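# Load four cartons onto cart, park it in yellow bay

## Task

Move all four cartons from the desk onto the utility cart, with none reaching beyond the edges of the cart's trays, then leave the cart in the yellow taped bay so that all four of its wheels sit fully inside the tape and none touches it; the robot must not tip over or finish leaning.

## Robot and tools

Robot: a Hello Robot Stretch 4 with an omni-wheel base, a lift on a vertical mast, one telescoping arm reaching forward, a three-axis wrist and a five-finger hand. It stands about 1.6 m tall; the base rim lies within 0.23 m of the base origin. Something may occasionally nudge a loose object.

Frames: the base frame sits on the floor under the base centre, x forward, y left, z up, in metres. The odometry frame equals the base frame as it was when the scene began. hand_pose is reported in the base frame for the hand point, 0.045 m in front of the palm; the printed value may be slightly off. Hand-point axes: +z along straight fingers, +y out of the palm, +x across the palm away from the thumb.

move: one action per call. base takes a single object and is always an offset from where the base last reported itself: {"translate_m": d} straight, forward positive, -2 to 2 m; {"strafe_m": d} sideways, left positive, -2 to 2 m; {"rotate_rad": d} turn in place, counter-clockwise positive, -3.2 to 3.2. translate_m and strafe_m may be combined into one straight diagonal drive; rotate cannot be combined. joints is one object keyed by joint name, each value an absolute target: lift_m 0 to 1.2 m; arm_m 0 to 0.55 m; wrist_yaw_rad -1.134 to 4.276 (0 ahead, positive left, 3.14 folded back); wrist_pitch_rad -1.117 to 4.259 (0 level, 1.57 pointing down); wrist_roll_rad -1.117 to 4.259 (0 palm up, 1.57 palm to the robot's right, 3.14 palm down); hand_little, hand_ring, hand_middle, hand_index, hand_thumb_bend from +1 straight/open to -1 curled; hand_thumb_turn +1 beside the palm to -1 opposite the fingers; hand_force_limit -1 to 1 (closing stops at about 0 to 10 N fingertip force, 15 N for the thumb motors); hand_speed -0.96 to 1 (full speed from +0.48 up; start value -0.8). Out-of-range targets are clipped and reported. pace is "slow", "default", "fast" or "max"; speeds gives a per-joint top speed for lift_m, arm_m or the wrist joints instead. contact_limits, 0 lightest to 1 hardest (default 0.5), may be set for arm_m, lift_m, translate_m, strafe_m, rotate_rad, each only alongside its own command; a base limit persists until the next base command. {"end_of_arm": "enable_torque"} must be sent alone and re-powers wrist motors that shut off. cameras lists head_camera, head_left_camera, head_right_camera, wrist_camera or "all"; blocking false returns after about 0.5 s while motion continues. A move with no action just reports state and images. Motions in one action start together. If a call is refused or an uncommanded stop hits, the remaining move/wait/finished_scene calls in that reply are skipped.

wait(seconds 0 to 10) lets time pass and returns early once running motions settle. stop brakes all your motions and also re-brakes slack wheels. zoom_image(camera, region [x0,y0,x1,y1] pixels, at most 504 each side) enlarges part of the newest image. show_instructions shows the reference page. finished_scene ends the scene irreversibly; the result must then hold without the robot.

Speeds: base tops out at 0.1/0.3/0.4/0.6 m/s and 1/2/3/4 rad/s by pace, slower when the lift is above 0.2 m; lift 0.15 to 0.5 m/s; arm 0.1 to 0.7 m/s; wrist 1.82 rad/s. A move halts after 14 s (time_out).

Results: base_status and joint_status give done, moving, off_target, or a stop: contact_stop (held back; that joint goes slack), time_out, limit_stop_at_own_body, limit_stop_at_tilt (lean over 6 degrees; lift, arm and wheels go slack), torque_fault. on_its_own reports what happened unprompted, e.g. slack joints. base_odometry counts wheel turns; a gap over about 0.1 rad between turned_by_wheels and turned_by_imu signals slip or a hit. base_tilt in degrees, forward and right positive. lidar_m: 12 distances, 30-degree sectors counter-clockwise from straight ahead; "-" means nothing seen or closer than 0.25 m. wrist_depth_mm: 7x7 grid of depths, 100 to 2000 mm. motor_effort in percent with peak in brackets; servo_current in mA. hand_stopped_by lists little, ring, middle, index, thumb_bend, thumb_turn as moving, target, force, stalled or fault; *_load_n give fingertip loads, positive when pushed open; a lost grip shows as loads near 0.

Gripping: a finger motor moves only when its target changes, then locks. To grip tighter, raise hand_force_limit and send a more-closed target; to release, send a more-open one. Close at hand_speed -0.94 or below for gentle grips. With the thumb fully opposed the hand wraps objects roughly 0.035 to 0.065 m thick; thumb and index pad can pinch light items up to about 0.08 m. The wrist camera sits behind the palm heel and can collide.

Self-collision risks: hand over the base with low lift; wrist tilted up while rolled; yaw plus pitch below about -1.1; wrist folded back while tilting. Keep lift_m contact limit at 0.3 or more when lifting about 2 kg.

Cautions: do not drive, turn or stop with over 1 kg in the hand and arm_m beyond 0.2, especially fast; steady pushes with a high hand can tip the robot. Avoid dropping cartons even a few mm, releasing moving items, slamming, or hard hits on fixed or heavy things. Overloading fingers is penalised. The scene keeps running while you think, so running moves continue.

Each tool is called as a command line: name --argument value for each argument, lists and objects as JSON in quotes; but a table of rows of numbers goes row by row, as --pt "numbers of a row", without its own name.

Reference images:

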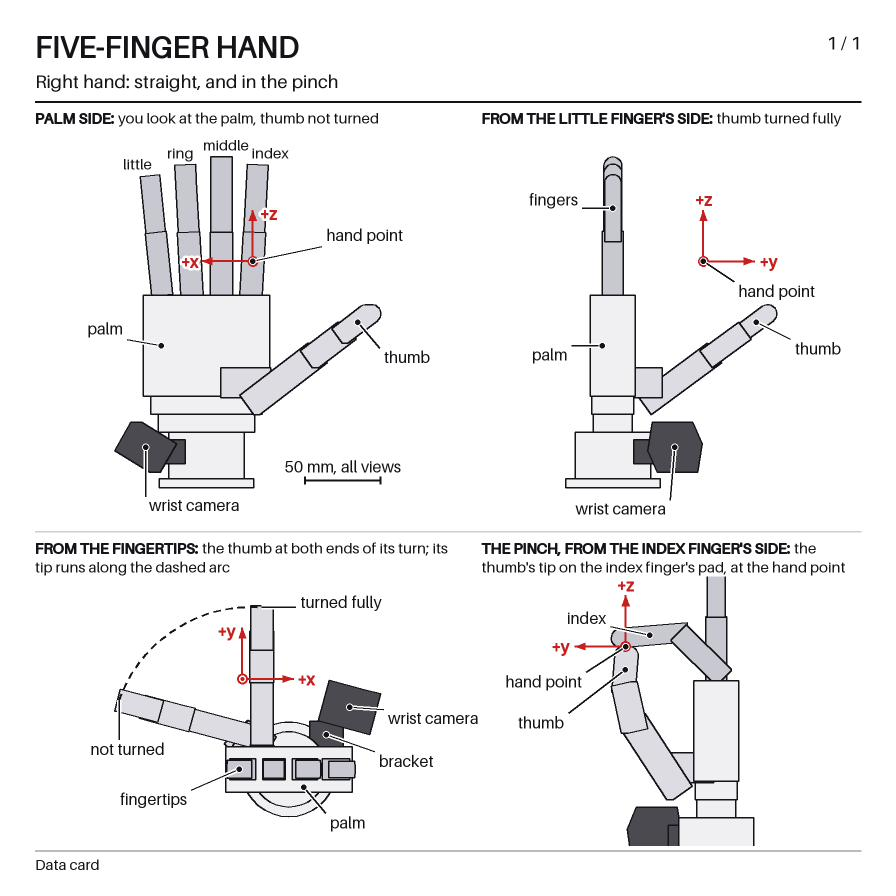

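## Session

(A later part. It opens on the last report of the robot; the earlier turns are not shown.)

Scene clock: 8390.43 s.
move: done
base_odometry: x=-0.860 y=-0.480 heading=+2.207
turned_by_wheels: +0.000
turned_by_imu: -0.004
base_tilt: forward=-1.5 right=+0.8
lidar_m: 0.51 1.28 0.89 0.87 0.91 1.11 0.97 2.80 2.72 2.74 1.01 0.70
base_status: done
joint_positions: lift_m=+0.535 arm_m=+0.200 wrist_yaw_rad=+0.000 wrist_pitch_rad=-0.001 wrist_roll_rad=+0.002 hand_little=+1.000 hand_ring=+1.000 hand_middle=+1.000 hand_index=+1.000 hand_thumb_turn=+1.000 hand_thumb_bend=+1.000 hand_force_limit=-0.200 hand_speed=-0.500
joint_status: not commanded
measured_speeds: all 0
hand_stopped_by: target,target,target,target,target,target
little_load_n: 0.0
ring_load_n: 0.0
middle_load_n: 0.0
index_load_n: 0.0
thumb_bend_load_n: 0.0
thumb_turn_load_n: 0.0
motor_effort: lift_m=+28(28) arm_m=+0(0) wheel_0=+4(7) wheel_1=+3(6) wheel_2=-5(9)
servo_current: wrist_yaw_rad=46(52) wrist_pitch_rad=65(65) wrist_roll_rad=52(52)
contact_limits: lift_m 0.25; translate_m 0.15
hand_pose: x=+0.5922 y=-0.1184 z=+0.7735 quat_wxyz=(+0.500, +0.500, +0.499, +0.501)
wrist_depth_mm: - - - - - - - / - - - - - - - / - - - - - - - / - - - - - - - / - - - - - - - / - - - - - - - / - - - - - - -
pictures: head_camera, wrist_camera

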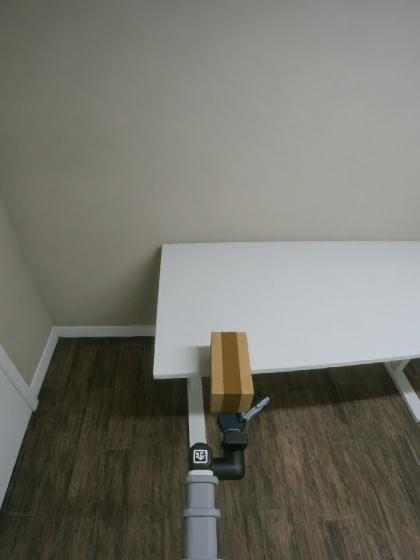

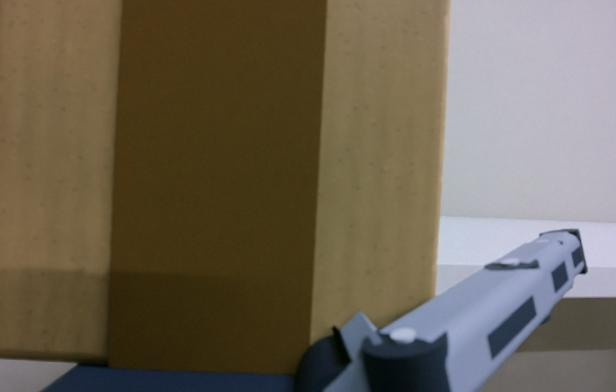

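move --joints '{"lift_m": 0.523, "wrist_pitch_rad": -0.13}' --speeds '{"lift_m": 0.01, "wrist_pitch_rad": 0.1}' --contact_limits '{"lift_m": 0.3}' --cameras '["wrist_camera"]'

move --joints '{"lift_m": 0.54, "wrist_pitch_rad": -0.18}' --speeds '{"lift_m": 0.02, "wrist_pitch_rad": 0.06}' --contact_limits '{"lift_m": 0.4}' --cameras '["wrist_camera", "head_camera"]'

Scene clock: 8405.43 s.
move: off_target
base_odometry: x=-0.860 y=-0.480 heading=+2.207
turned_by_wheels: +0.000
turned_by_imu: -0.002
base_tilt: forward=-1.5 right=+0.7
lidar_m: 0.52 1.30 0.92 0.86 0.92 1.11 0.98 2.80 2.70 2.74 1.04 0.70
base_status: not commanded
joint_positions: lift_m=+0.523 arm_m=+0.200 wrist_yaw_rad=+0.000 wrist_pitch_rad=-0.109 wrist_roll_rad=+0.002 hand_little=+1.000 hand_ring=+1.000 hand_middle=+1.000 hand_index=+1.000 hand_thumb_turn=+1.000 hand_thumb_bend=+1.000 hand_force_limit=-0.200 hand_speed=-0.500
joint_status: wrist_pitch_rad off_target (ended at -0.109, target -0.130); the others done
measured_speeds: all 0
hand_stopped_by: target,target,target,target,target,target
little_load_n: 0.0
ring_load_n: 0.0
middle_load_n: 0.0
index_load_n: 0.0
thumb_bend_load_n: 0.0
thumb_turn_load_n: 0.0
motor_effort: lift_m=+17(28) arm_m=+0(0) wheel_0=+4(4) wheel_1=+3(3) wheel_2=-5(6)
servo_current: wrist_yaw_rad=46(52) wrist_pitch_rad=117(150) wrist_roll_rad=39(59)
contact_limits: lift_m 0.3; translate_m 0.15
hand_pose: x=+0.5845 y=-0.1184 z=+0.7854 quat_wxyz=(+0.526, +0.473, +0.471, +0.527)
wrist_depth_mm: - - - - 101 - - / - - - - - - - / - - - - - - - / - - - - - - - / - - - - - - - / - - - - - - - / - - - - - - -

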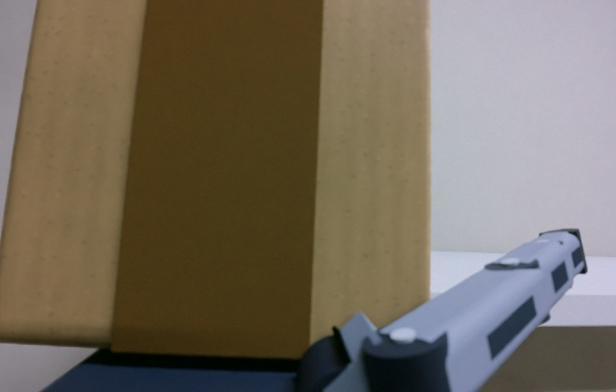

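Scene clock: 8406.67 s.
move: off_target
base_odometry: x=-0.860 y=-0.480 heading=+2.207
turned_by_wheels: +0.000
turned_by_imu: +0.000
base_tilt: forward=-1.5 right=+0.7
lidar_m: 0.53 1.28 0.91 0.86 0.91 1.12 0.97 2.81 2.71 2.74 1.02 0.69
base_status: not commanded
joint_positions: lift_m=+0.539 arm_m=+0.200 wrist_yaw_rad=+0.000 wrist_pitch_rad=-0.149 wrist_roll_rad=+0.002 hand_little=+1.000 hand_ring=+1.000 hand_middle=+1.000 hand_index=+1.000 hand_thumb_turn=+1.000 hand_thumb_bend=+1.000 hand_force_limit=-0.200 hand_speed=-0.500
joint_status: wrist_pitch_rad off_target (ended at -0.149, target -0.180); the others done
measured_speeds: all 0
hand_stopped_by: target,target,target,target,target,target
little_load_n: 0.0
ring_load_n: 0.0
middle_load_n: 1.0
index_load_n: 0.0
thumb_bend_load_n: 0.0
thumb_turn_load_n: 0.0
on_its_own: wrist_pitch_rad is at rest, and its servo_current (208 mA) is outside its rest range (0 to 130 mA)
motor_effort: lift_m=+31(33) arm_m=+0(0) wheel_0=+4(4) wheel_1=+3(3) wheel_2=-6(6)
servo_current: wrist_yaw_rad=46(52) wrist_pitch_rad=208(260) wrist_roll_rad=52(52)
contact_limits: lift_m 0.4; translate_m 0.15
hand_pose: x=+0.5809 y=-0.1184 z=+0.8097 quat_wxyz=(+0.535, +0.462, +0.461, +0.536)
wrist_depth_mm: - - 101 102 - - - / - - - - 102 - - / - - - - - - - / - - - - - - - / - - - - - - - / - - - - - - - / - - - - - - -
pictures: head_camera, wrist_camera

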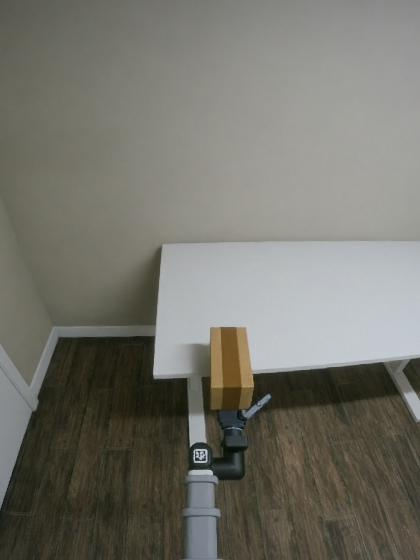

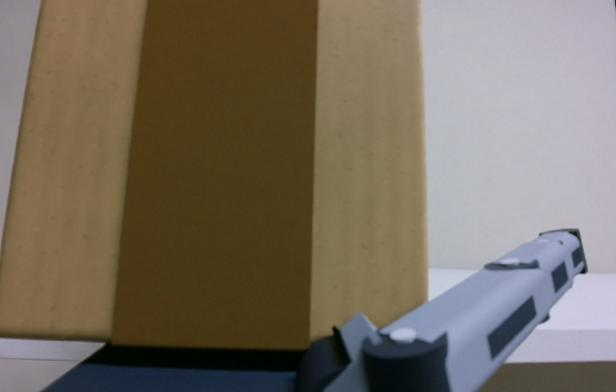

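move --joints '{"lift_m": 0.66, "wrist_pitch_rad": -0.30}' --speeds '{"lift_m": 0.06, "wrist_pitch_rad": 0.06}' --contact_limits '{"lift_m": 0.5}' --cameras '["wrist_camera", "head_camera"]'

Scene clock: 8416.90 s.
move: off_target
base_odometry: x=-0.860 y=-0.480 heading=+2.207
turned_by_wheels: +0.000
turned_by_imu: -0.002
base_tilt: forward=-1.5 right=+0.7
lidar_m: 0.49 1.26 0.92 0.86 0.92 1.12 0.98 2.81 2.72 2.75 1.03 0.73
base_status: not commanded
joint_positions: lift_m=+0.659 arm_m=+0.200 wrist_yaw_rad=+0.000 wrist_pitch_rad=-0.271 wrist_roll_rad=+0.002 hand_little=+1.000 hand_ring=+1.000 hand_middle=+1.000 hand_index=+1.000 hand_thumb_turn=+1.000 hand_thumb_bend=+1.000 hand_force_limit=-0.200 hand_speed=-0.500
joint_status: wrist_pitch_rad off_target (ended at -0.271, target -0.300); the others done
measured_speeds: all 0
hand_stopped_by: target,target,target,target,target,target
little_load_n: 0.0
ring_load_n: 0.0
middle_load_n: 0.5
index_load_n: 0.0
thumb_bend_load_n: 0.0
thumb_turn_load_n: 0.0
on_its_own: wrist_pitch_rad is at rest, and its servo_current (195 mA) is outside its rest range (0 to 130 mA)
motor_effort: lift_m=+31(34) arm_m=+0(0) wheel_0=+4(4) wheel_1=+3(3) wheel_2=-5(6)
servo_current: wrist_yaw_rad=52(59) wrist_pitch_rad=195(280) wrist_roll_rad=52(52)
contact_limits: lift_m 0.5; translate_m 0.15
hand_pose: x=+0.5682 y=-0.1184 z=+0.9545 quat_wxyz=(+0.562, +0.428, +0.427, +0.563)
wrist_depth_mm: - - 101 102 103 - - / - - - - 102 - - / - - - - - - - / - - - - - - - / - - - - - - - / - - - - - - - / - - - - - - -
pictures: head_camera, wrist_camera

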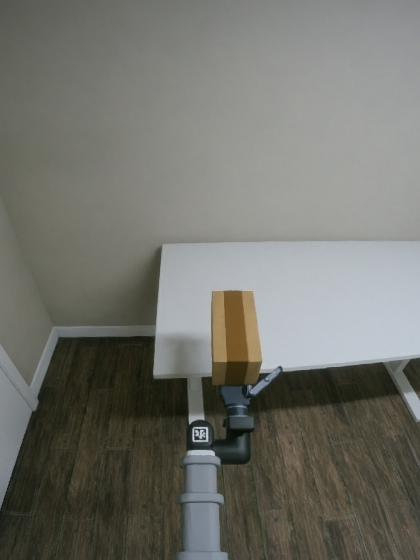

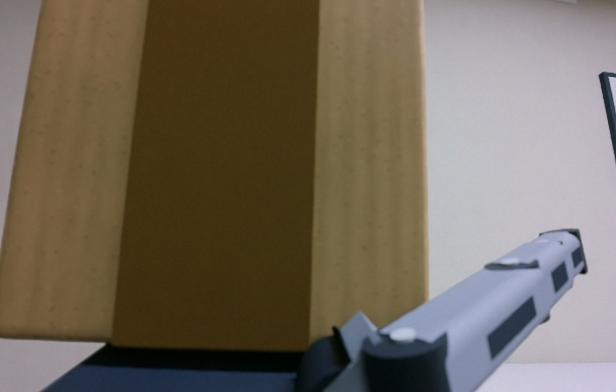

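move --base '{"translate_m": -0.4}' --joints '{"arm_m": 0.12, "lift_m": 0.87}' --pace "slow" --contact_limits '{"translate_m": 0.3, "lift_m": 0.5}' --cameras '["wrist_camera", "head_camera", "head_left_camera", "head_right_camera"]'

Scene clock: 8437.60 s.
move: done
base_odometry: x=-0.623 y=-0.801 heading=+2.207
turned_by_wheels: +0.000
turned_by_imu: -0.001
base_tilt: forward=-1.5 right=+0.7
lidar_m: 0.41 1.29 0.92 0.86 0.90 0.68 0.59 0.59 2.75 2.64 1.61 0.43
base_status: done
joint_positions: lift_m=+0.869 arm_m=+0.120 wrist_yaw_rad=+0.000 wrist_pitch_rad=-0.271 wrist_roll_rad=+0.002 hand_little=+1.000 hand_ring=+1.000 hand_middle=+1.000 hand_index=+1.000 hand_thumb_turn=+1.000 hand_thumb_bend=+1.000 hand_force_limit=-0.200 hand_speed=-0.500
joint_status: all done
measured_speeds: all 0
hand_stopped_by: target,target,target,target,target,target
little_load_n: 0.0
ring_load_n: 0.0
middle_load_n: 1.0
index_load_n: 0.0
thumb_bend_load_n: 0.0
thumb_turn_load_n: 0.0
on_its_own: wrist_pitch_rad is at rest, and its servo_current (195 mA) is outside its rest range (0 to 130 mA)
motor_effort: lift_m=+31(36) arm_m=-4(6) wheel_0=-4(7) wheel_1=-4(7) wheel_2=+6(10)
servo_current: wrist_yaw_rad=39(52) wrist_pitch_rad=195(221) wrist_roll_rad=39(65)
contact_limits: lift_m 0.5; translate_m 0.3
hand_pose: x=+0.4883 y=-0.1184 z=+1.1645 quat_wxyz=(+0.562, +0.428, +0.428, +0.563)
wrist_depth_mm: - - 101 102 103 - - / - - - - 102 - - / - - - - - - - / - - - - - - 1661 / - - - - - - - / - - - - - - - / - - - - - - -
pictures: head_camera, head_left_camera, head_right_camera, wrist_camera

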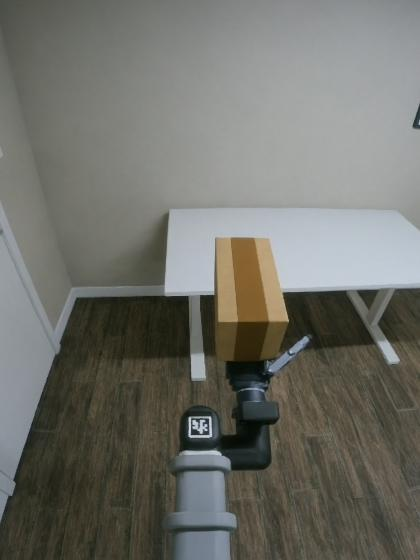

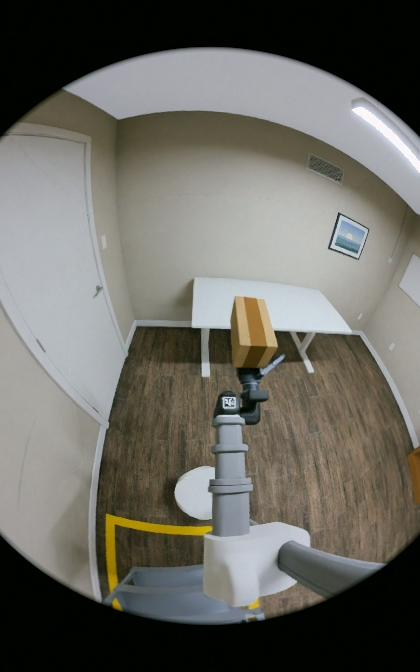

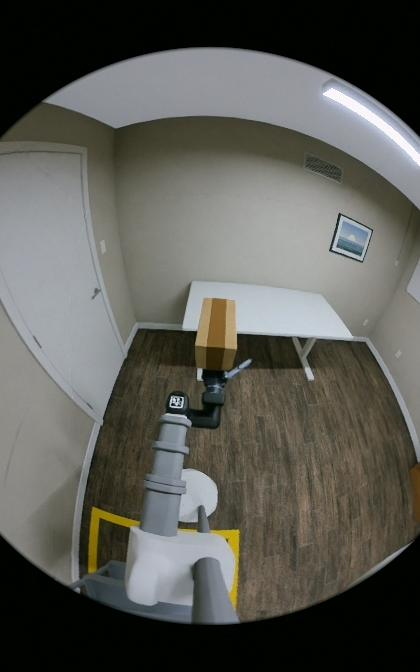

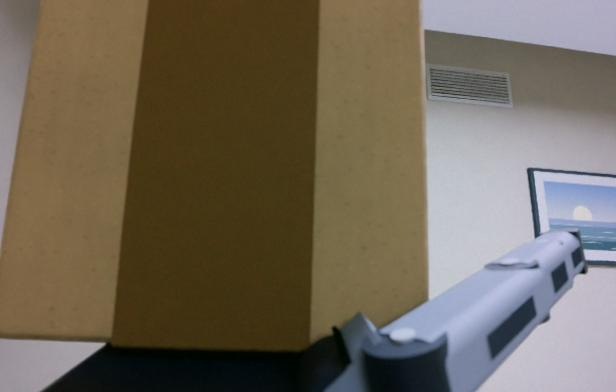

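move --base '{"rotate_rad": -2.931}' --pace "slow" --cameras '["head_camera", "wrist_camera"]'

Scene clock: 8452.73 s.
move: done
base_odometry: x=-0.623 y=-0.801 heading=-0.723
turned_by_wheels: -2.930
turned_by_imu: -2.951
base_tilt: forward=-1.4 right=+0.7
lidar_m: 0.41 2.61 2.61 2.87 1.30 1.06 1.06 1.05 0.87 0.87 0.82 0.41
base_status: done
joint_positions: lift_m=+0.869 arm_m=+0.120 wrist_yaw_rad=+0.000 wrist_pitch_rad=-0.271 wrist_roll_rad=+0.002 hand_little=+1.000 hand_ring=+1.000 hand_middle=+1.000 hand_index=+1.000 hand_thumb_turn=+1.000 hand_thumb_bend=+1.000 hand_force_limit=-0.200 hand_speed=-0.500
joint_status: not commanded
measured_speeds: all 0
hand_stopped_by: target,target,target,target,target,target
little_load_n: 0.0
ring_load_n: 0.0
middle_load_n: 1.0
index_load_n: 0.0
thumb_bend_load_n: 0.0
thumb_turn_load_n: 0.0
on_its_own: wrist_pitch_rad is at rest, and its servo_current (182 mA) is outside its rest range (0 to 130 mA)
motor_effort: lift_m=+31(32) arm_m=-4(5) wheel_0=+4(10) wheel_1=+4(8) wheel_2=+4(9)
servo_current: wrist_yaw_rad=39(52) wrist_pitch_rad=182(221) wrist_roll_rad=46(65)
contact_limits: lift_m 0.5
hand_pose: x=+0.4883 y=-0.1184 z=+1.1645 quat_wxyz=(+0.562, +0.428, +0.428, +0.563)
wrist_depth_mm: - - 101 102 - - - / - - - - 102 - - / - - - - - - - / - - - - - - - / - - - - - - - / - - - - - - - / - - - - - - -

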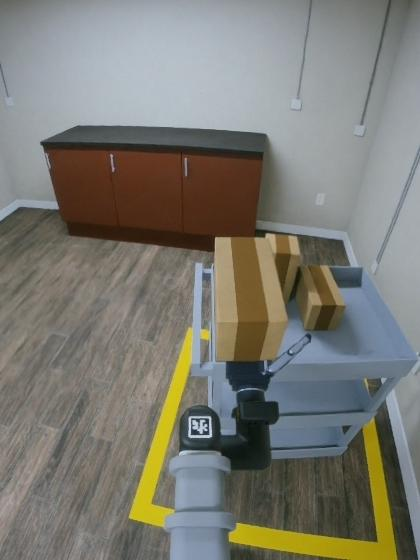

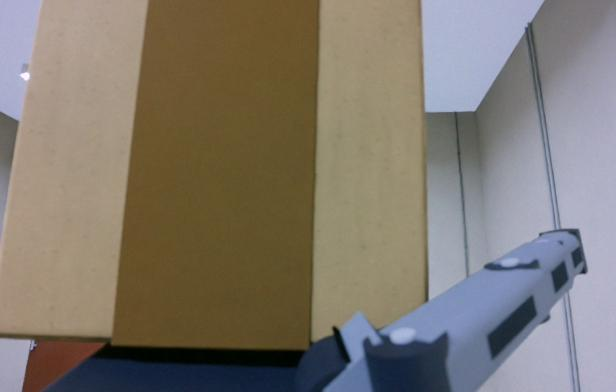

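move --base '{"strafe_m": -0.25, "translate_m": 0.0}' --pace "slow" --contact_limits '{"strafe_m": 0.3, "translate_m": 0.3}'

move --base '{"strafe_m": -0.20, "translate_m": 0.02}' --pace "slow" --contact_limits '{"strafe_m": 0.3, "translate_m": 0.3}' --cameras '["head_camera", "wrist_camera"]'

"contact_limits": strafe_m and translate_m are given together and make one move, which takes one limit: state it under one of them only
Scene clock: 8466.60 s.
base_odometry: x=-0.623 y=-0.801 heading=-0.723
turned_by_wheels: +0.000
turned_by_imu: -0.001
base_tilt: forward=-1.5 right=+0.8
lidar_m: 0.42 2.60 2.64 2.88 1.30 1.06 1.05 1.03 0.88 0.86 0.82 0.45
base_status: done
joint_positions: lift_m=+0.869 arm_m=+0.120 wrist_yaw_rad=+0.000 wrist_pitch_rad=-0.271 wrist_roll_rad=+0.002 hand_little=+1.000 hand_ring=+1.000 hand_middle=+1.000 hand_index=+1.000 hand_thumb_turn=+1.000 hand_thumb_bend=+1.000 hand_force_limit=-0.200 hand_speed=-0.500
joint_status: not commanded
measured_speeds: all 0
hand_stopped_by: target,target,target,target,target,target
little_load_n: 0.0
ring_load_n: 0.0
middle_load_n: 1.0
index_load_n: 0.0
thumb_bend_load_n: 0.0
thumb_turn_load_n: 0.0
on_its_own: wrist_pitch_rad is at rest, and its servo_current (182 mA) is outside its rest range (0 to 130 mA)
motor_effort: lift_m=+31(32) arm_m=-4(5) wheel_0=+4(10) wheel_1=+4(8) wheel_2=+4(9)
servo_current: wrist_yaw_rad=46(52) wrist_pitch_rad=182(221) wrist_roll_rad=52(65)
contact_limits: lift_m 0.5
hand_pose: x=+0.4883 y=-0.1184 z=+1.1645 quat_wxyz=(+0.562, +0.428, +0.428, +0.563)
wrist_depth_mm: - - 101 102 103 - - / - - - - 101 - - / - - - - - - - / - - - - - - - / - - - - - - - / - - - - - - - / - - - - - - -
pictures: none

not run: a call was refused earlier in this reply.

move --base '{"strafe_m": -0.25}' --pace "slow" --contact_limits '{"strafe_m": 0.3}'

move --base '{"strafe_m": -0.20, "translate_m": 0.02}' --pace "slow" --contact_limits '{"strafe_m": 0.3}' --cameras '["head_camera", "wrist_camera"]'

Scene clock: 8475.57 s.
move: done
base_odometry: x=-0.788 y=-0.989 heading=-0.724
turned_by_wheels: +0.000
turned_by_imu: -0.004
base_tilt: forward=-1.5 right=+0.7
lidar_m: 0.41 0.61 2.86 3.12 1.35 1.13 1.40 0.77 0.63 0.63 0.71 0.43
base_status: done
joint_positions: lift_m=+0.869 arm_m=+0.120 wrist_yaw_rad=+0.000 wrist_pitch_rad=-0.271 wrist_roll_rad=+0.002 hand_little=+1.000 hand_ring=+1.000 hand_middle=+1.000 hand_index=+1.000 hand_thumb_turn=+1.000 hand_thumb_bend=+1.000 hand_force_limit=-0.200 hand_speed=-0.500
joint_status: not commanded
measured_speeds: all 0
hand_stopped_by: target,target,target,target,target,target
little_load_n: 0.0
ring_load_n: 0.0
middle_load_n: 1.0
index_load_n: 0.0
thumb_bend_load_n: 0.0
thumb_turn_load_n: 0.0
on_its_own: wrist_pitch_rad is at rest, and its servo_current (189 mA) is outside its rest range (0 to 130 mA)
motor_effort: lift_m=+31(32) arm_m=-4(5) wheel_0=+2(9) wheel_1=-5(9) wheel_2=+1(3)
servo_current: wrist_yaw_rad=39(59) wrist_pitch_rad=189(221) wrist_roll_rad=39(59)
contact_limits: lift_m 0.5; strafe_m 0.3
hand_pose: x=+0.4882 y=-0.1184 z=+1.1645 quat_wxyz=(+0.562, +0.428, +0.428, +0.563)
wrist_depth_mm: - - 101 102 103 - - / - - - - 102 - - / - - - - - - - / - - - - - - - / - - - - - - - / - - - - - - - / 1921 - - - - - -
pictures: none

Scene clock: 8478.80 s.
move: done
base_odometry: x=-0.906 y=-1.151 heading=-0.724
turned_by_wheels: +0.000
turned_by_imu: -0.001
base_tilt: forward=-1.4 right=+0.8
lidar_m: 0.42 0.58 3.05 3.32 1.41 1.23 0.97 0.54 0.43 0.43 0.50 0.44
base_status: done
joint_positions: lift_m=+0.869 arm_m=+0.120 wrist_yaw_rad=+0.000 wrist_pitch_rad=-0.271 wrist_roll_rad=+0.002 hand_little=+1.000 hand_ring=+1.000 hand_middle=+1.000 hand_index=+1.000 hand_thumb_turn=+1.000 hand_thumb_bend=+1.000 hand_force_limit=-0.200 hand_speed=-0.500
joint_status: not commanded
measured_speeds: all 0
hand_stopped_by: target,target,target,target,target,target
little_load_n: 0.0
ring_load_n: 0.0
middle_load_n: 0.5
index_load_n: 0.0
thumb_bend_load_n: 0.0
thumb_turn_load_n: 0.0
on_its_own: wrist_pitch_rad is at rest, and its servo_current (195 mA) is outside its rest range (0 to 130 mA)
motor_effort: lift_m=+31(31) arm_m=-4(5) wheel_0=+1(9) wheel_1=-1(9) wheel_2=-5(7)
servo_current: wrist_yaw_rad=46(52) wrist_pitch_rad=195(221) wrist_roll_rad=33(59)
contact_limits: lift_m 0.5; strafe_m 0.3
hand_pose: x=+0.4882 y=-0.1184 z=+1.1645 quat_wxyz=(+0.562, +0.428, +0.428, +0.563)
wrist_depth_mm: - - 101 102 103 - - / - - - - 102 - - / - - - - - - - / - - - - - - - / - - - - - - - / - - - - - - - / 1863 - - - - - -

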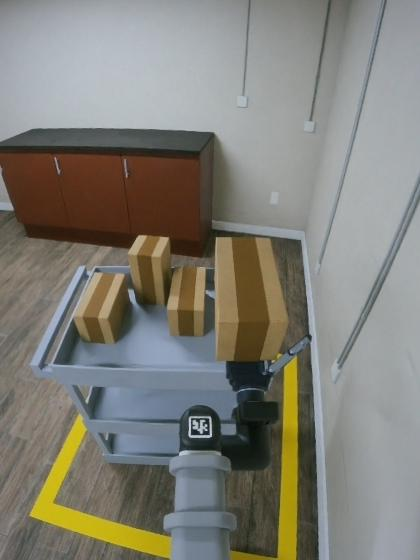

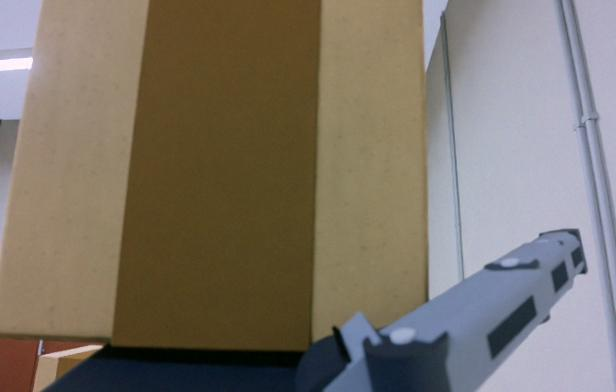

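move --base '{"strafe_m": -0.005, "translate_m": 0.055}' --pace "slow" --contact_limits '{"strafe_m": 0.2}'

move --base '{"translate_m": 0.10}' --pace "slow" --contact_limits '{"translate_m": 0.2}' --cameras '["head_camera", "head_left_camera", "head_right_camera"]'

Scene clock: 8543.17 s.
move: done
base_odometry: x=-0.868 y=-1.191 heading=-0.724
turned_by_wheels: +0.000
turned_by_imu: -0.001
base_tilt: forward=-1.5 right=+0.7
lidar_m: 0.41 0.53 3.04 3.31 1.49 1.24 0.98 0.54 0.44 0.44 0.50 0.44
base_status: done
joint_positions: lift_m=+0.869 arm_m=+0.120 wrist_yaw_rad=+0.000 wrist_pitch_rad=-0.271 wrist_roll_rad=+0.002 hand_little=+1.000 hand_ring=+1.000 hand_middle=+1.000 hand_index=+1.000 hand_thumb_turn=+1.000 hand_thumb_bend=+1.000 hand_force_limit=-0.200 hand_speed=-0.500
joint_status: not commanded
measured_speeds: all 0
hand_stopped_by: target,target,target,target,target,target
little_load_n: 0.0
ring_load_n: 0.0
middle_load_n: 1.0
index_load_n: 0.0
thumb_bend_load_n: 0.0
thumb_turn_load_n: 0.0
on_its_own: wrist_pitch_rad is at rest, and its servo_current (195 mA) is outside its rest range (0 to 130 mA)
motor_effort: lift_m=+31(31) arm_m=-4(4) wheel_0=+4(7) wheel_1=+4(6) wheel_2=-5(10)
servo_current: wrist_yaw_rad=52(52) wrist_pitch_rad=195(221) wrist_roll_rad=52(65)
contact_limits: lift_m 0.5; strafe_m 0.2
hand_pose: x=+0.4882 y=-0.1184 z=+1.1645 quat_wxyz=(+0.562, +0.428, +0.428, +0.563)
wrist_depth_mm: - - 101 102 103 - - / - - - - 102 - - / - - - - - - - / - - - - - - - / - - - - - - - / - - - - - - - / 455 - - - - - -
pictures: none

Scene clock: 8545.43 s.
move: done
base_odometry: x=-0.793 y=-1.258 heading=-0.723
turned_by_wheels: +0.000
turned_by_imu: -0.001
base_tilt: forward=-1.5 right=+0.7
lidar_m: 0.41 0.43 0.59 2.99 1.62 1.36 1.01 0.57 0.45 0.46 0.52 0.42
base_status: done
joint_positions: lift_m=+0.869 arm_m=+0.120 wrist_yaw_rad=+0.000 wrist_pitch_rad=-0.271 wrist_roll_rad=+0.002 hand_little=+1.000 hand_ring=+1.000 hand_middle=+1.000 hand_index=+1.000 hand_thumb_turn=+1.000 hand_thumb_bend=+1.000 hand_force_limit=-0.200 hand_speed=-0.500
joint_status: not commanded
measured_speeds: all 0
hand_stopped_by: target,target,target,target,target,target
little_load_n: 0.0
ring_load_n: 0.0
middle_load_n: 1.0
index_load_n: 0.0
thumb_bend_load_n: 0.0
thumb_turn_load_n: 0.0
on_its_own: wrist_pitch_rad is at rest, and its servo_current (195 mA) is outside its rest range (0 to 130 mA)
motor_effort: lift_m=+31(31) arm_m=-4(4) wheel_0=+3(8) wheel_1=+4(8) wheel_2=-5(9)
servo_current: wrist_yaw_rad=46(59) wrist_pitch_rad=195(215) wrist_roll_rad=39(59)
contact_limits: lift_m 0.5; translate_m 0.2
hand_pose: x=+0.4882 y=-0.1184 z=+1.1645 quat_wxyz=(+0.562, +0.428, +0.428, +0.563)
wrist_depth_mm: - - 101 102 103 - - / - - - - 102 - - / - - - - - - - / - - - - - - - / - - - - - - - / - - - - - - - / 452 - - - - - -

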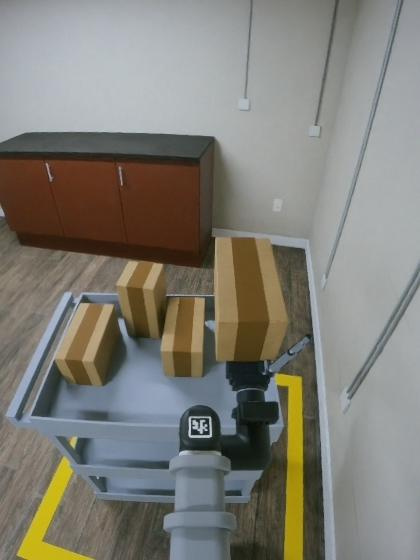

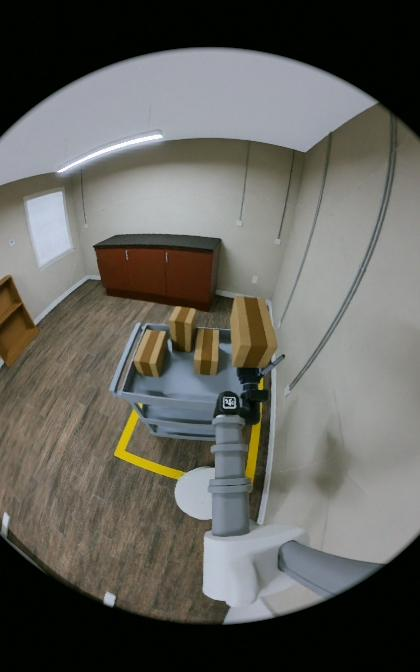

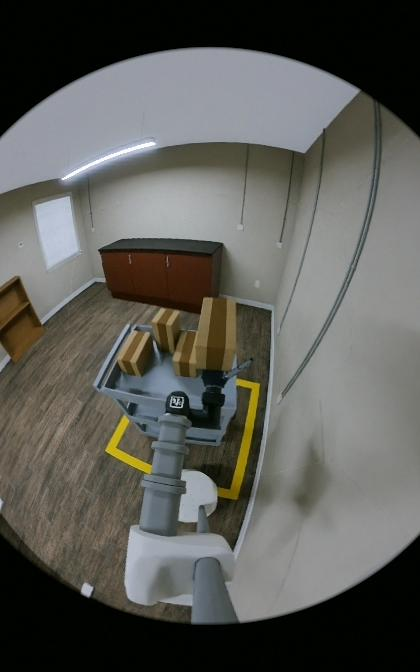

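zoom_image --camera "head_camera" --region '[150, 260, 340, 500]'

Scaled by 2.100 from the camera's image (finer frame: 600x800).

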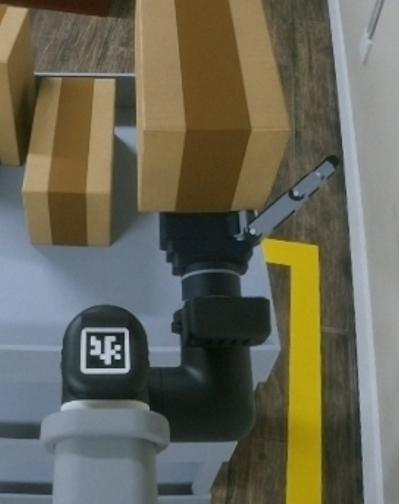

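move --joints '{"arm_m": 0.295, "lift_m": 0.81, "wrist_pitch_rad": 0.0}' --speeds '{"arm_m": 0.06, "lift_m": 0.02, "wrist_pitch_rad": 0.12}' --contact_limits '{"arm_m": 0.3, "lift_m": 0.3}' --cameras '["head_camera", "wrist_camera"]'

zoom_image --camera "head_camera" --region '[150, 260, 340, 440]'

Scene clock: 8580.90 s.
move: done
base_odometry: x=-0.793 y=-1.258 heading=-0.723
turned_by_wheels: +0.000
turned_by_imu: -0.003
base_tilt: forward=-1.5 right=+0.8
lidar_m: 0.40 0.43 0.60 3.01 1.61 1.35 1.02 0.58 0.46 0.46 0.54 0.42
base_status: not commanded
joint_positions: lift_m=+0.810 arm_m=+0.295 wrist_yaw_rad=+0.000 wrist_pitch_rad=+0.013 wrist_roll_rad=+0.002 hand_little=+1.000 hand_ring=+1.000 hand_middle=+1.000 hand_index=+1.000 hand_thumb_turn=+1.000 hand_thumb_bend=+1.000 hand_force_limit=-0.200 hand_speed=-0.500
joint_status: all done
measured_speeds: all 0
hand_stopped_by: target,target,target,target,target,target
little_load_n: 0.0
ring_load_n: 0.5
middle_load_n: 0.5
index_load_n: 0.0
thumb_bend_load_n: 0.0
thumb_turn_load_n: 0.5
motor_effort: lift_m=+19(29) arm_m=+4(6) wheel_0=+3(4) wheel_1=+4(4) wheel_2=-4(5)
servo_current: wrist_yaw_rad=52(52) wrist_pitch_rad=59(221) wrist_roll_rad=52(59)
contact_limits: arm_m 0.3; lift_m 0.3; translate_m 0.2
hand_pose: x=+0.6881 y=-0.1184 z=+1.0454 quat_wxyz=(+0.496, +0.504, +0.503, +0.497)
wrist_depth_mm: - 101 101 103 - - - / - - - - 102 - - / - - - - - - - / - - - - - - - / - - - - - - - / - - - - - - - / 223 - - - - - -

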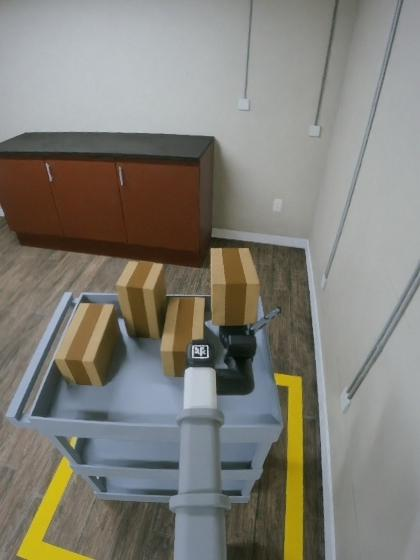

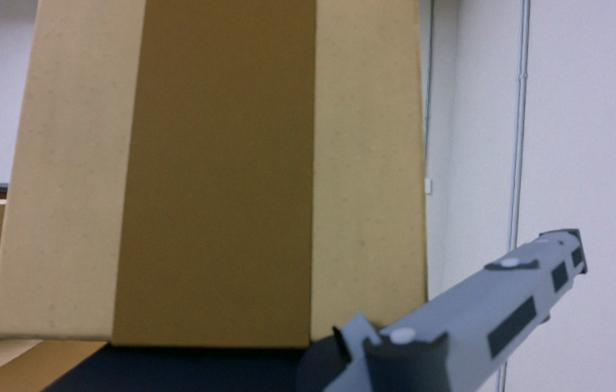

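Scaled by 2.653 from the camera's image (finer frame: 600x800).

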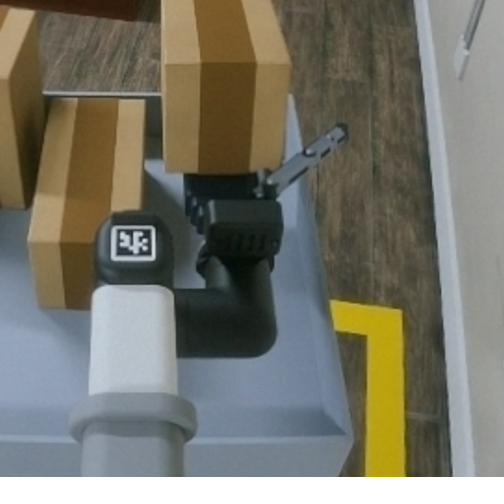

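move --joints '{"lift_m": 0.78, "wrist_pitch_rad": 0.15}' --speeds '{"lift_m": 0.02, "wrist_pitch_rad": 0.1}' --contact_limits '{"lift_m": 0.3}' --cameras '["wrist_camera"]'

move --joints '{"lift_m": 0.77, "wrist_pitch_rad": 0.22}' --speeds '{"lift_m": 0.015, "wrist_pitch_rad": 0.1}' --contact_limits '{"lift_m": 0.3}' --cameras '["wrist_camera", "head_camera"]'

Scene clock: 8614.70 s.
move: done
base_odometry: x=-0.793 y=-1.258 heading=-0.723
turned_by_wheels: +0.000
turned_by_imu: -0.002
base_tilt: forward=-1.5 right=+0.8
lidar_m: 0.40 0.41 0.60 3.00 1.61 1.36 1.02 0.57 0.46 0.45 0.51 0.42
base_status: not commanded
joint_positions: lift_m=+0.780 arm_m=+0.295 wrist_yaw_rad=+0.000 wrist_pitch_rad=+0.164 wrist_roll_rad=+0.002 hand_little=+1.000 hand_ring=+1.000 hand_middle=+1.000 hand_index=+1.000 hand_thumb_turn=+1.000 hand_thumb_bend=+1.000 hand_force_limit=-0.200 hand_speed=-0.500
joint_status: all done
measured_speeds: all 0
hand_stopped_by: target,target,target,target,target,target
little_load_n: 0.0
ring_load_n: 1.0
middle_load_n: 0.5
index_load_n: 0.0
thumb_bend_load_n: 0.0
thumb_turn_load_n: 0.0
motor_effort: lift_m=+19(22) arm_m=+4(4) wheel_0=+3(3) wheel_1=+4(4) wheel_2=-4(5)
servo_current: wrist_yaw_rad=52(52) wrist_pitch_rad=91(104) wrist_roll_rad=65(65)
contact_limits: arm_m 0.3; lift_m 0.3; translate_m 0.2
hand_pose: x=+0.6941 y=-0.1184 z=+0.9815 quat_wxyz=(+0.457, +0.540, +0.539, +0.458)
wrist_depth_mm: - 101 102 103 - - - / - - - - 102 - - / - - - - - - - / - - - - - - - / - - - - - - - / - - - - - - - / 131 - - - - - -

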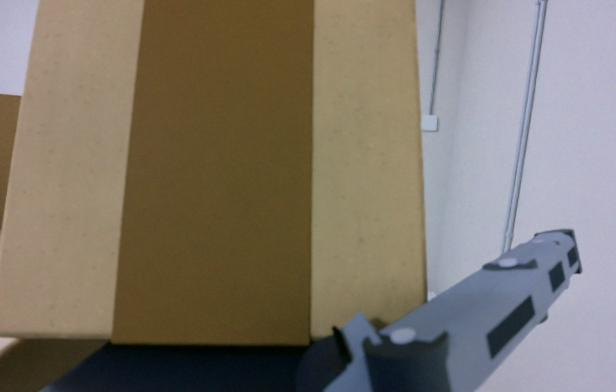

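Scene clock: 8615.77 s.
move: done
base_odometry: x=-0.793 y=-1.258 heading=-0.723
turned_by_wheels: +0.000
turned_by_imu: +0.000
base_tilt: forward=-1.4 right=+0.8
lidar_m: 0.41 0.43 0.61 3.01 1.60 1.35 1.03 0.56 0.47 0.47 0.54 0.43
base_status: not commanded
joint_positions: lift_m=+0.770 arm_m=+0.295 wrist_yaw_rad=+0.000 wrist_pitch_rad=+0.233 wrist_roll_rad=+0.002 hand_little=+1.000 hand_ring=+1.000 hand_middle=+1.000 hand_index=+1.000 hand_thumb_turn=+1.000 hand_thumb_bend=+1.000 hand_force_limit=-0.200 hand_speed=-0.500
joint_status: all done
measured_speeds: all 0
hand_stopped_by: target,target,target,target,target,target
little_load_n: 0.0
ring_load_n: 1.5
middle_load_n: 0.5
index_load_n: 0.0
thumb_bend_load_n: 0.0
thumb_turn_load_n: 0.0
motor_effort: lift_m=+19(21) arm_m=+4(4) wheel_0=+3(3) wheel_1=+4(4) wheel_2=-5(5)
servo_current: wrist_yaw_rad=52(59) wrist_pitch_rad=65(91) wrist_roll_rad=26(59)
contact_limits: arm_m 0.3; lift_m 0.3; translate_m 0.2
hand_pose: x=+0.6952 y=-0.1184 z=+0.9556 quat_wxyz=(+0.438, +0.555, +0.554, +0.439)
wrist_depth_mm: - 102 103 106 - - - / - - 101 102 104 - - / - - - - - - - / - - - - - - - / - - - - - - - / - - - - - - - / 132 - - - - - -
pictures: head_camera, wrist_camera

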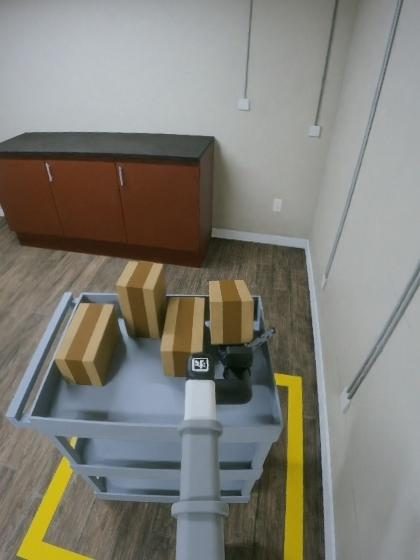

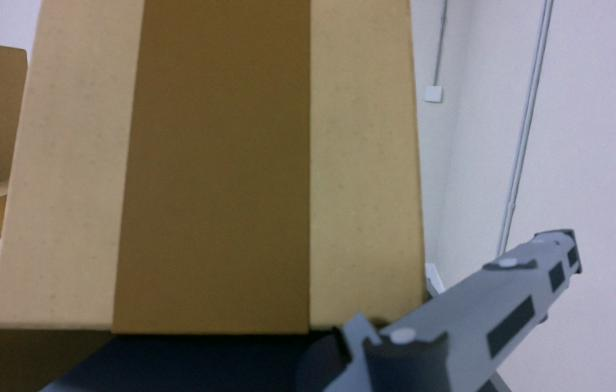

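move --joints '{"lift_m": 0.762, "wrist_pitch_rad": 0.26}' --speeds '{"lift_m": 0.015, "wrist_pitch_rad": 0.08}' --contact_limits '{"lift_m": 0.3}' --cameras '["wrist_camera"]'

move --joints '{"lift_m": 0.752, "wrist_pitch_rad": 0.28}' --speeds '{"lift_m": 0.015, "wrist_pitch_rad": 0.05}' --contact_limits '{"lift_m": 0.15}' --cameras '["wrist_camera", "head_camera"]'

zoom_image --camera "head_camera" --region '[150, 260, 300, 410]'

Scene clock: 8635.03 s.
move: done
base_odometry: x=-0.793 y=-1.258 heading=-0.724
turned_by_wheels: +0.000
turned_by_imu: -0.002
base_tilt: forward=-1.5 right=+0.8
lidar_m: 0.41 0.43 0.59 3.00 1.62 1.36 1.03 0.57 0.46 0.47 0.53 0.43
base_status: not commanded
joint_positions: lift_m=+0.762 arm_m=+0.295 wrist_yaw_rad=+0.000 wrist_pitch_rad=+0.271 wrist_roll_rad=+0.002 hand_little=+1.000 hand_ring=+1.000 hand_middle=+1.000 hand_index=+1.000 hand_thumb_turn=+1.000 hand_thumb_bend=+1.000 hand_force_limit=-0.200 hand_speed=-0.500
joint_status: all done
measured_speeds: all 0
hand_stopped_by: target,target,target,target,target,target
little_load_n: 0.0
ring_load_n: 0.5
middle_load_n: 0.5
index_load_n: 0.0
thumb_bend_load_n: 0.0
thumb_turn_load_n: 0.0
motor_effort: lift_m=+17(20) arm_m=+4(4) wheel_0=+2(3) wheel_1=+3(3) wheel_2=-4(5)
servo_current: wrist_yaw_rad=52(52) wrist_pitch_rad=39(85) wrist_roll_rad=20(52)
contact_limits: arm_m 0.3; lift_m 0.3; translate_m 0.2
hand_pose: x=+0.6953 y=-0.1184 z=+0.9392 quat_wxyz=(+0.428, +0.563, +0.562, +0.428)
wrist_depth_mm: - 131 134 139 145 - - / 1661 122 125 130 136 - - / 297 114 117 123 128 - - / 167 - 111 115 120 - - / 136 122 109 113 121 - - / 144 199 177 189 - - - / 131 - - - - - -

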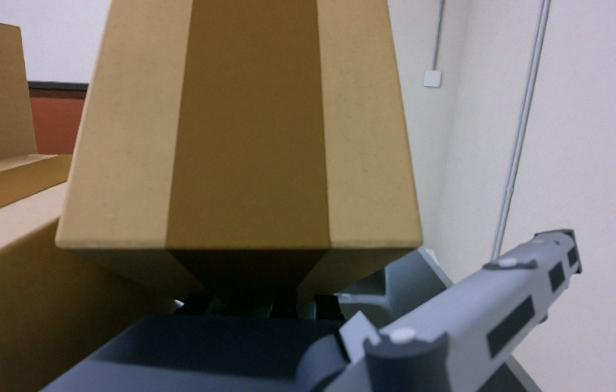

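Scene clock: 8636.03 s.
move: done
base_odometry: x=-0.793 y=-1.258 heading=-0.724
turned_by_wheels: +0.000
turned_by_imu: +0.000
base_tilt: forward=-1.5 right=+0.8
lidar_m: 0.40 0.44 0.61 3.00 1.64 1.36 1.04 0.56 0.46 0.45 0.54 0.43
base_status: not commanded
joint_positions: lift_m=+0.752 arm_m=+0.295 wrist_yaw_rad=+0.000 wrist_pitch_rad=+0.291 wrist_roll_rad=+0.002 hand_little=+1.000 hand_ring=+1.000 hand_middle=+1.000 hand_index=+1.000 hand_thumb_turn=+1.000 hand_thumb_bend=+1.000 hand_force_limit=-0.200 hand_speed=-0.500
joint_status: all done
measured_speeds: all 0
hand_stopped_by: target,target,target,target,target,target
little_load_n: 0.0
ring_load_n: 0.5
middle_load_n: 0.0
index_load_n: 0.0
thumb_bend_load_n: 0.0
thumb_turn_load_n: -0.5
motor_effort: lift_m=+17(18) arm_m=+4(4) wheel_0=+2(3) wheel_1=+3(3) wheel_2=-4(5)
servo_current: wrist_yaw_rad=52(59) wrist_pitch_rad=85(85) wrist_roll_rad=52(59)
contact_limits: arm_m 0.3; lift_m 0.15; translate_m 0.2
hand_pose: x=+0.6952 y=-0.1184 z=+0.9246 quat_wxyz=(+0.422, +0.568, +0.567, +0.423)
wrist_depth_mm: - 111 114 118 122 - - / 107 108 111 116 119 - - / 191 106 109 112 116 - - / - - 106 109 113 - - / 128 101 103 107 110 - - / 129 - 102 104 108 - - / 131 - - - - - -
pictures: head_camera, wrist_camera

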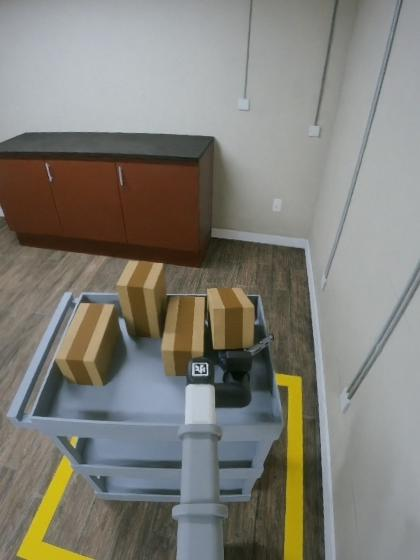

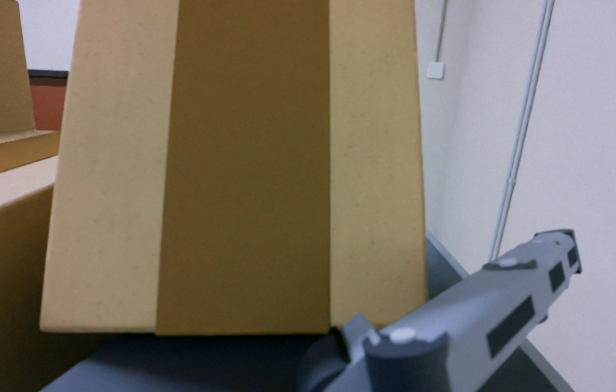

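Scaled by 3.360 from the camera's image (finer frame: 600x800).

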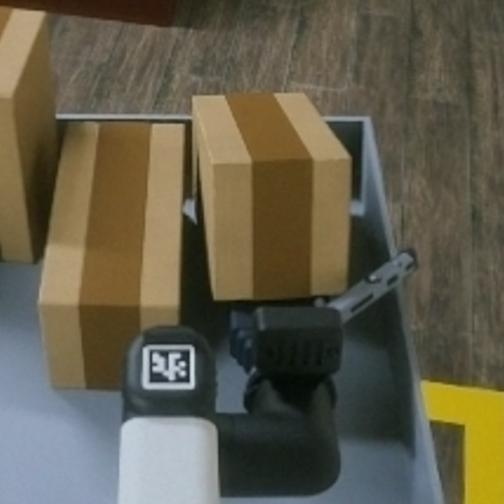

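move --joints '{"arm_m": 0.301, "lift_m": 0.766, "wrist_pitch_rad": 0.335}' --speeds '{"arm_m": 0.0135, "lift_m": 0.025, "wrist_pitch_rad": 0.08}' --contact_limits '{"lift_m": 0.3, "arm_m": 0.2}' --cameras '["wrist_camera", "head_camera"]'

zoom_image --camera "head_camera" --region '[150, 260, 300, 410]'

Scene clock: 8772.47 s.
move: done
base_odometry: x=-0.793 y=-1.258 heading=-0.724
turned_by_wheels: +0.000
turned_by_imu: -0.001
base_tilt: forward=-1.5 right=+0.7
lidar_m: 0.41 0.43 0.58 3.02 1.62 1.36 1.05 0.58 0.46 0.46 0.53 0.42
base_status: not commanded
joint_positions: lift_m=+0.765 arm_m=+0.301 wrist_yaw_rad=+0.000 wrist_pitch_rad=+0.340 wrist_roll_rad=+0.002 hand_little=+1.000 hand_ring=+1.000 hand_middle=+1.000 hand_index=+1.000 hand_thumb_turn=+1.000 hand_thumb_bend=+1.000 hand_force_limit=-0.200 hand_speed=-0.500
joint_status: all done
measured_speeds: all 0
hand_stopped_by: target,target,target,target,target,target
little_load_n: 0.0
ring_load_n: 0.0
middle_load_n: 0.0
index_load_n: 0.0
thumb_bend_load_n: 0.0
thumb_turn_load_n: 0.0
motor_effort: lift_m=+28(31) arm_m=+5(6) wheel_0=+2(3) wheel_1=+3(4) wheel_2=-4(5)
servo_current: wrist_yaw_rad=39(52) wrist_pitch_rad=39(85) wrist_roll_rad=46(52)
contact_limits: arm_m 0.2; lift_m 0.3; translate_m 0.2
hand_pose: x=+0.7006 y=-0.1184 z=+0.9265 quat_wxyz=(+0.408, +0.578, +0.577, +0.409)
wrist_depth_mm: - 111 113 117 121 - - / 278 108 111 115 118 - - / 196 106 109 112 116 - - / - - 106 110 113 - - / 128 102 104 107 111 - - / 129 - 102 105 109 - - / 131 - - - - - -
pictures: head_camera, wrist_camera

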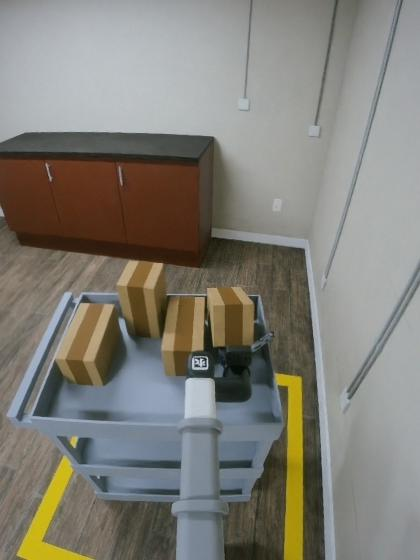

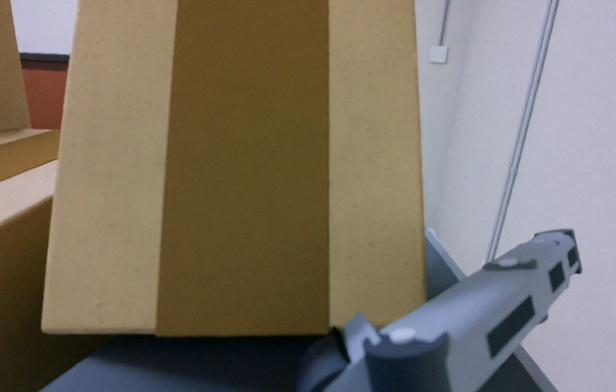

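Scaled by 3.360 from the camera's image (finer frame: 600x800).

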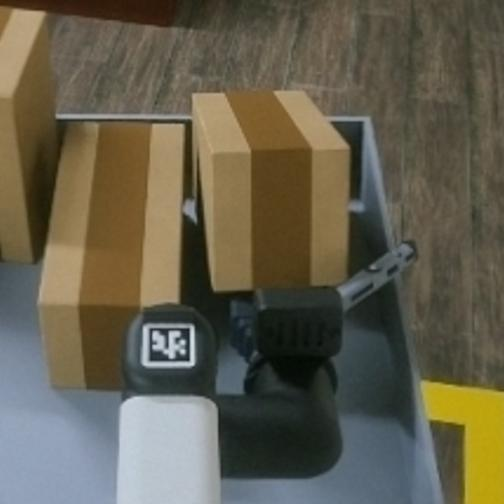

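move --joints '{"arm_m": 0.3075, "lift_m": 0.781, "wrist_pitch_rad": 0.385}' --speeds '{"arm_m": 0.0135, "lift_m": 0.025, "wrist_pitch_rad": 0.08}' --contact_limits '{"lift_m": 0.3, "arm_m": 0.2}' --cameras '["wrist_camera"]'

Scene clock: 8783.80 s.
move: done
base_odometry: x=-0.793 y=-1.258 heading=-0.724
turned_by_wheels: +0.000
turned_by_imu: -0.001
base_tilt: forward=-1.5 right=+0.7
lidar_m: 0.40 0.42 0.60 3.00 1.62 1.36 1.02 0.58 0.46 0.46 0.52 0.43
base_status: not commanded
joint_positions: lift_m=+0.780 arm_m=+0.307 wrist_yaw_rad=+0.000 wrist_pitch_rad=+0.389 wrist_roll_rad=+0.002 hand_little=+1.000 hand_ring=+1.000 hand_middle=+1.000 hand_index=+1.000 hand_thumb_turn=+1.000 hand_thumb_bend=+1.000 hand_force_limit=-0.200 hand_speed=-0.500
joint_status: all done
measured_speeds: all 0
hand_stopped_by: target,target,target,target,target,target
little_load_n: 0.0
ring_load_n: 0.0
middle_load_n: 0.0
index_load_n: 0.0
thumb_bend_load_n: 0.0
thumb_turn_load_n: 0.0
motor_effort: lift_m=+28(30) arm_m=+5(6) wheel_0=+3(3) wheel_1=+3(4) wheel_2=-4(5)
servo_current: wrist_yaw_rad=46(52) wrist_pitch_rad=59(85) wrist_roll_rad=39(52)
contact_limits: arm_m 0.2; lift_m 0.3; translate_m 0.2
hand_pose: x=+0.7060 y=-0.1184 z=+0.9302 quat_wxyz=(+0.394, +0.588, +0.587, +0.394)
wrist_depth_mm: 1576 110 113 116 120 - - / 279 108 111 115 118 - - / 202 106 109 112 116 - - / - - 106 110 113 - - / 123 102 105 108 111 - - / 129 - 103 105 109 - - / 131 - - - - - -

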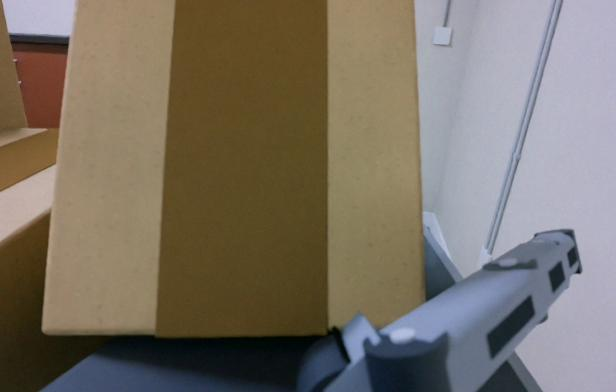

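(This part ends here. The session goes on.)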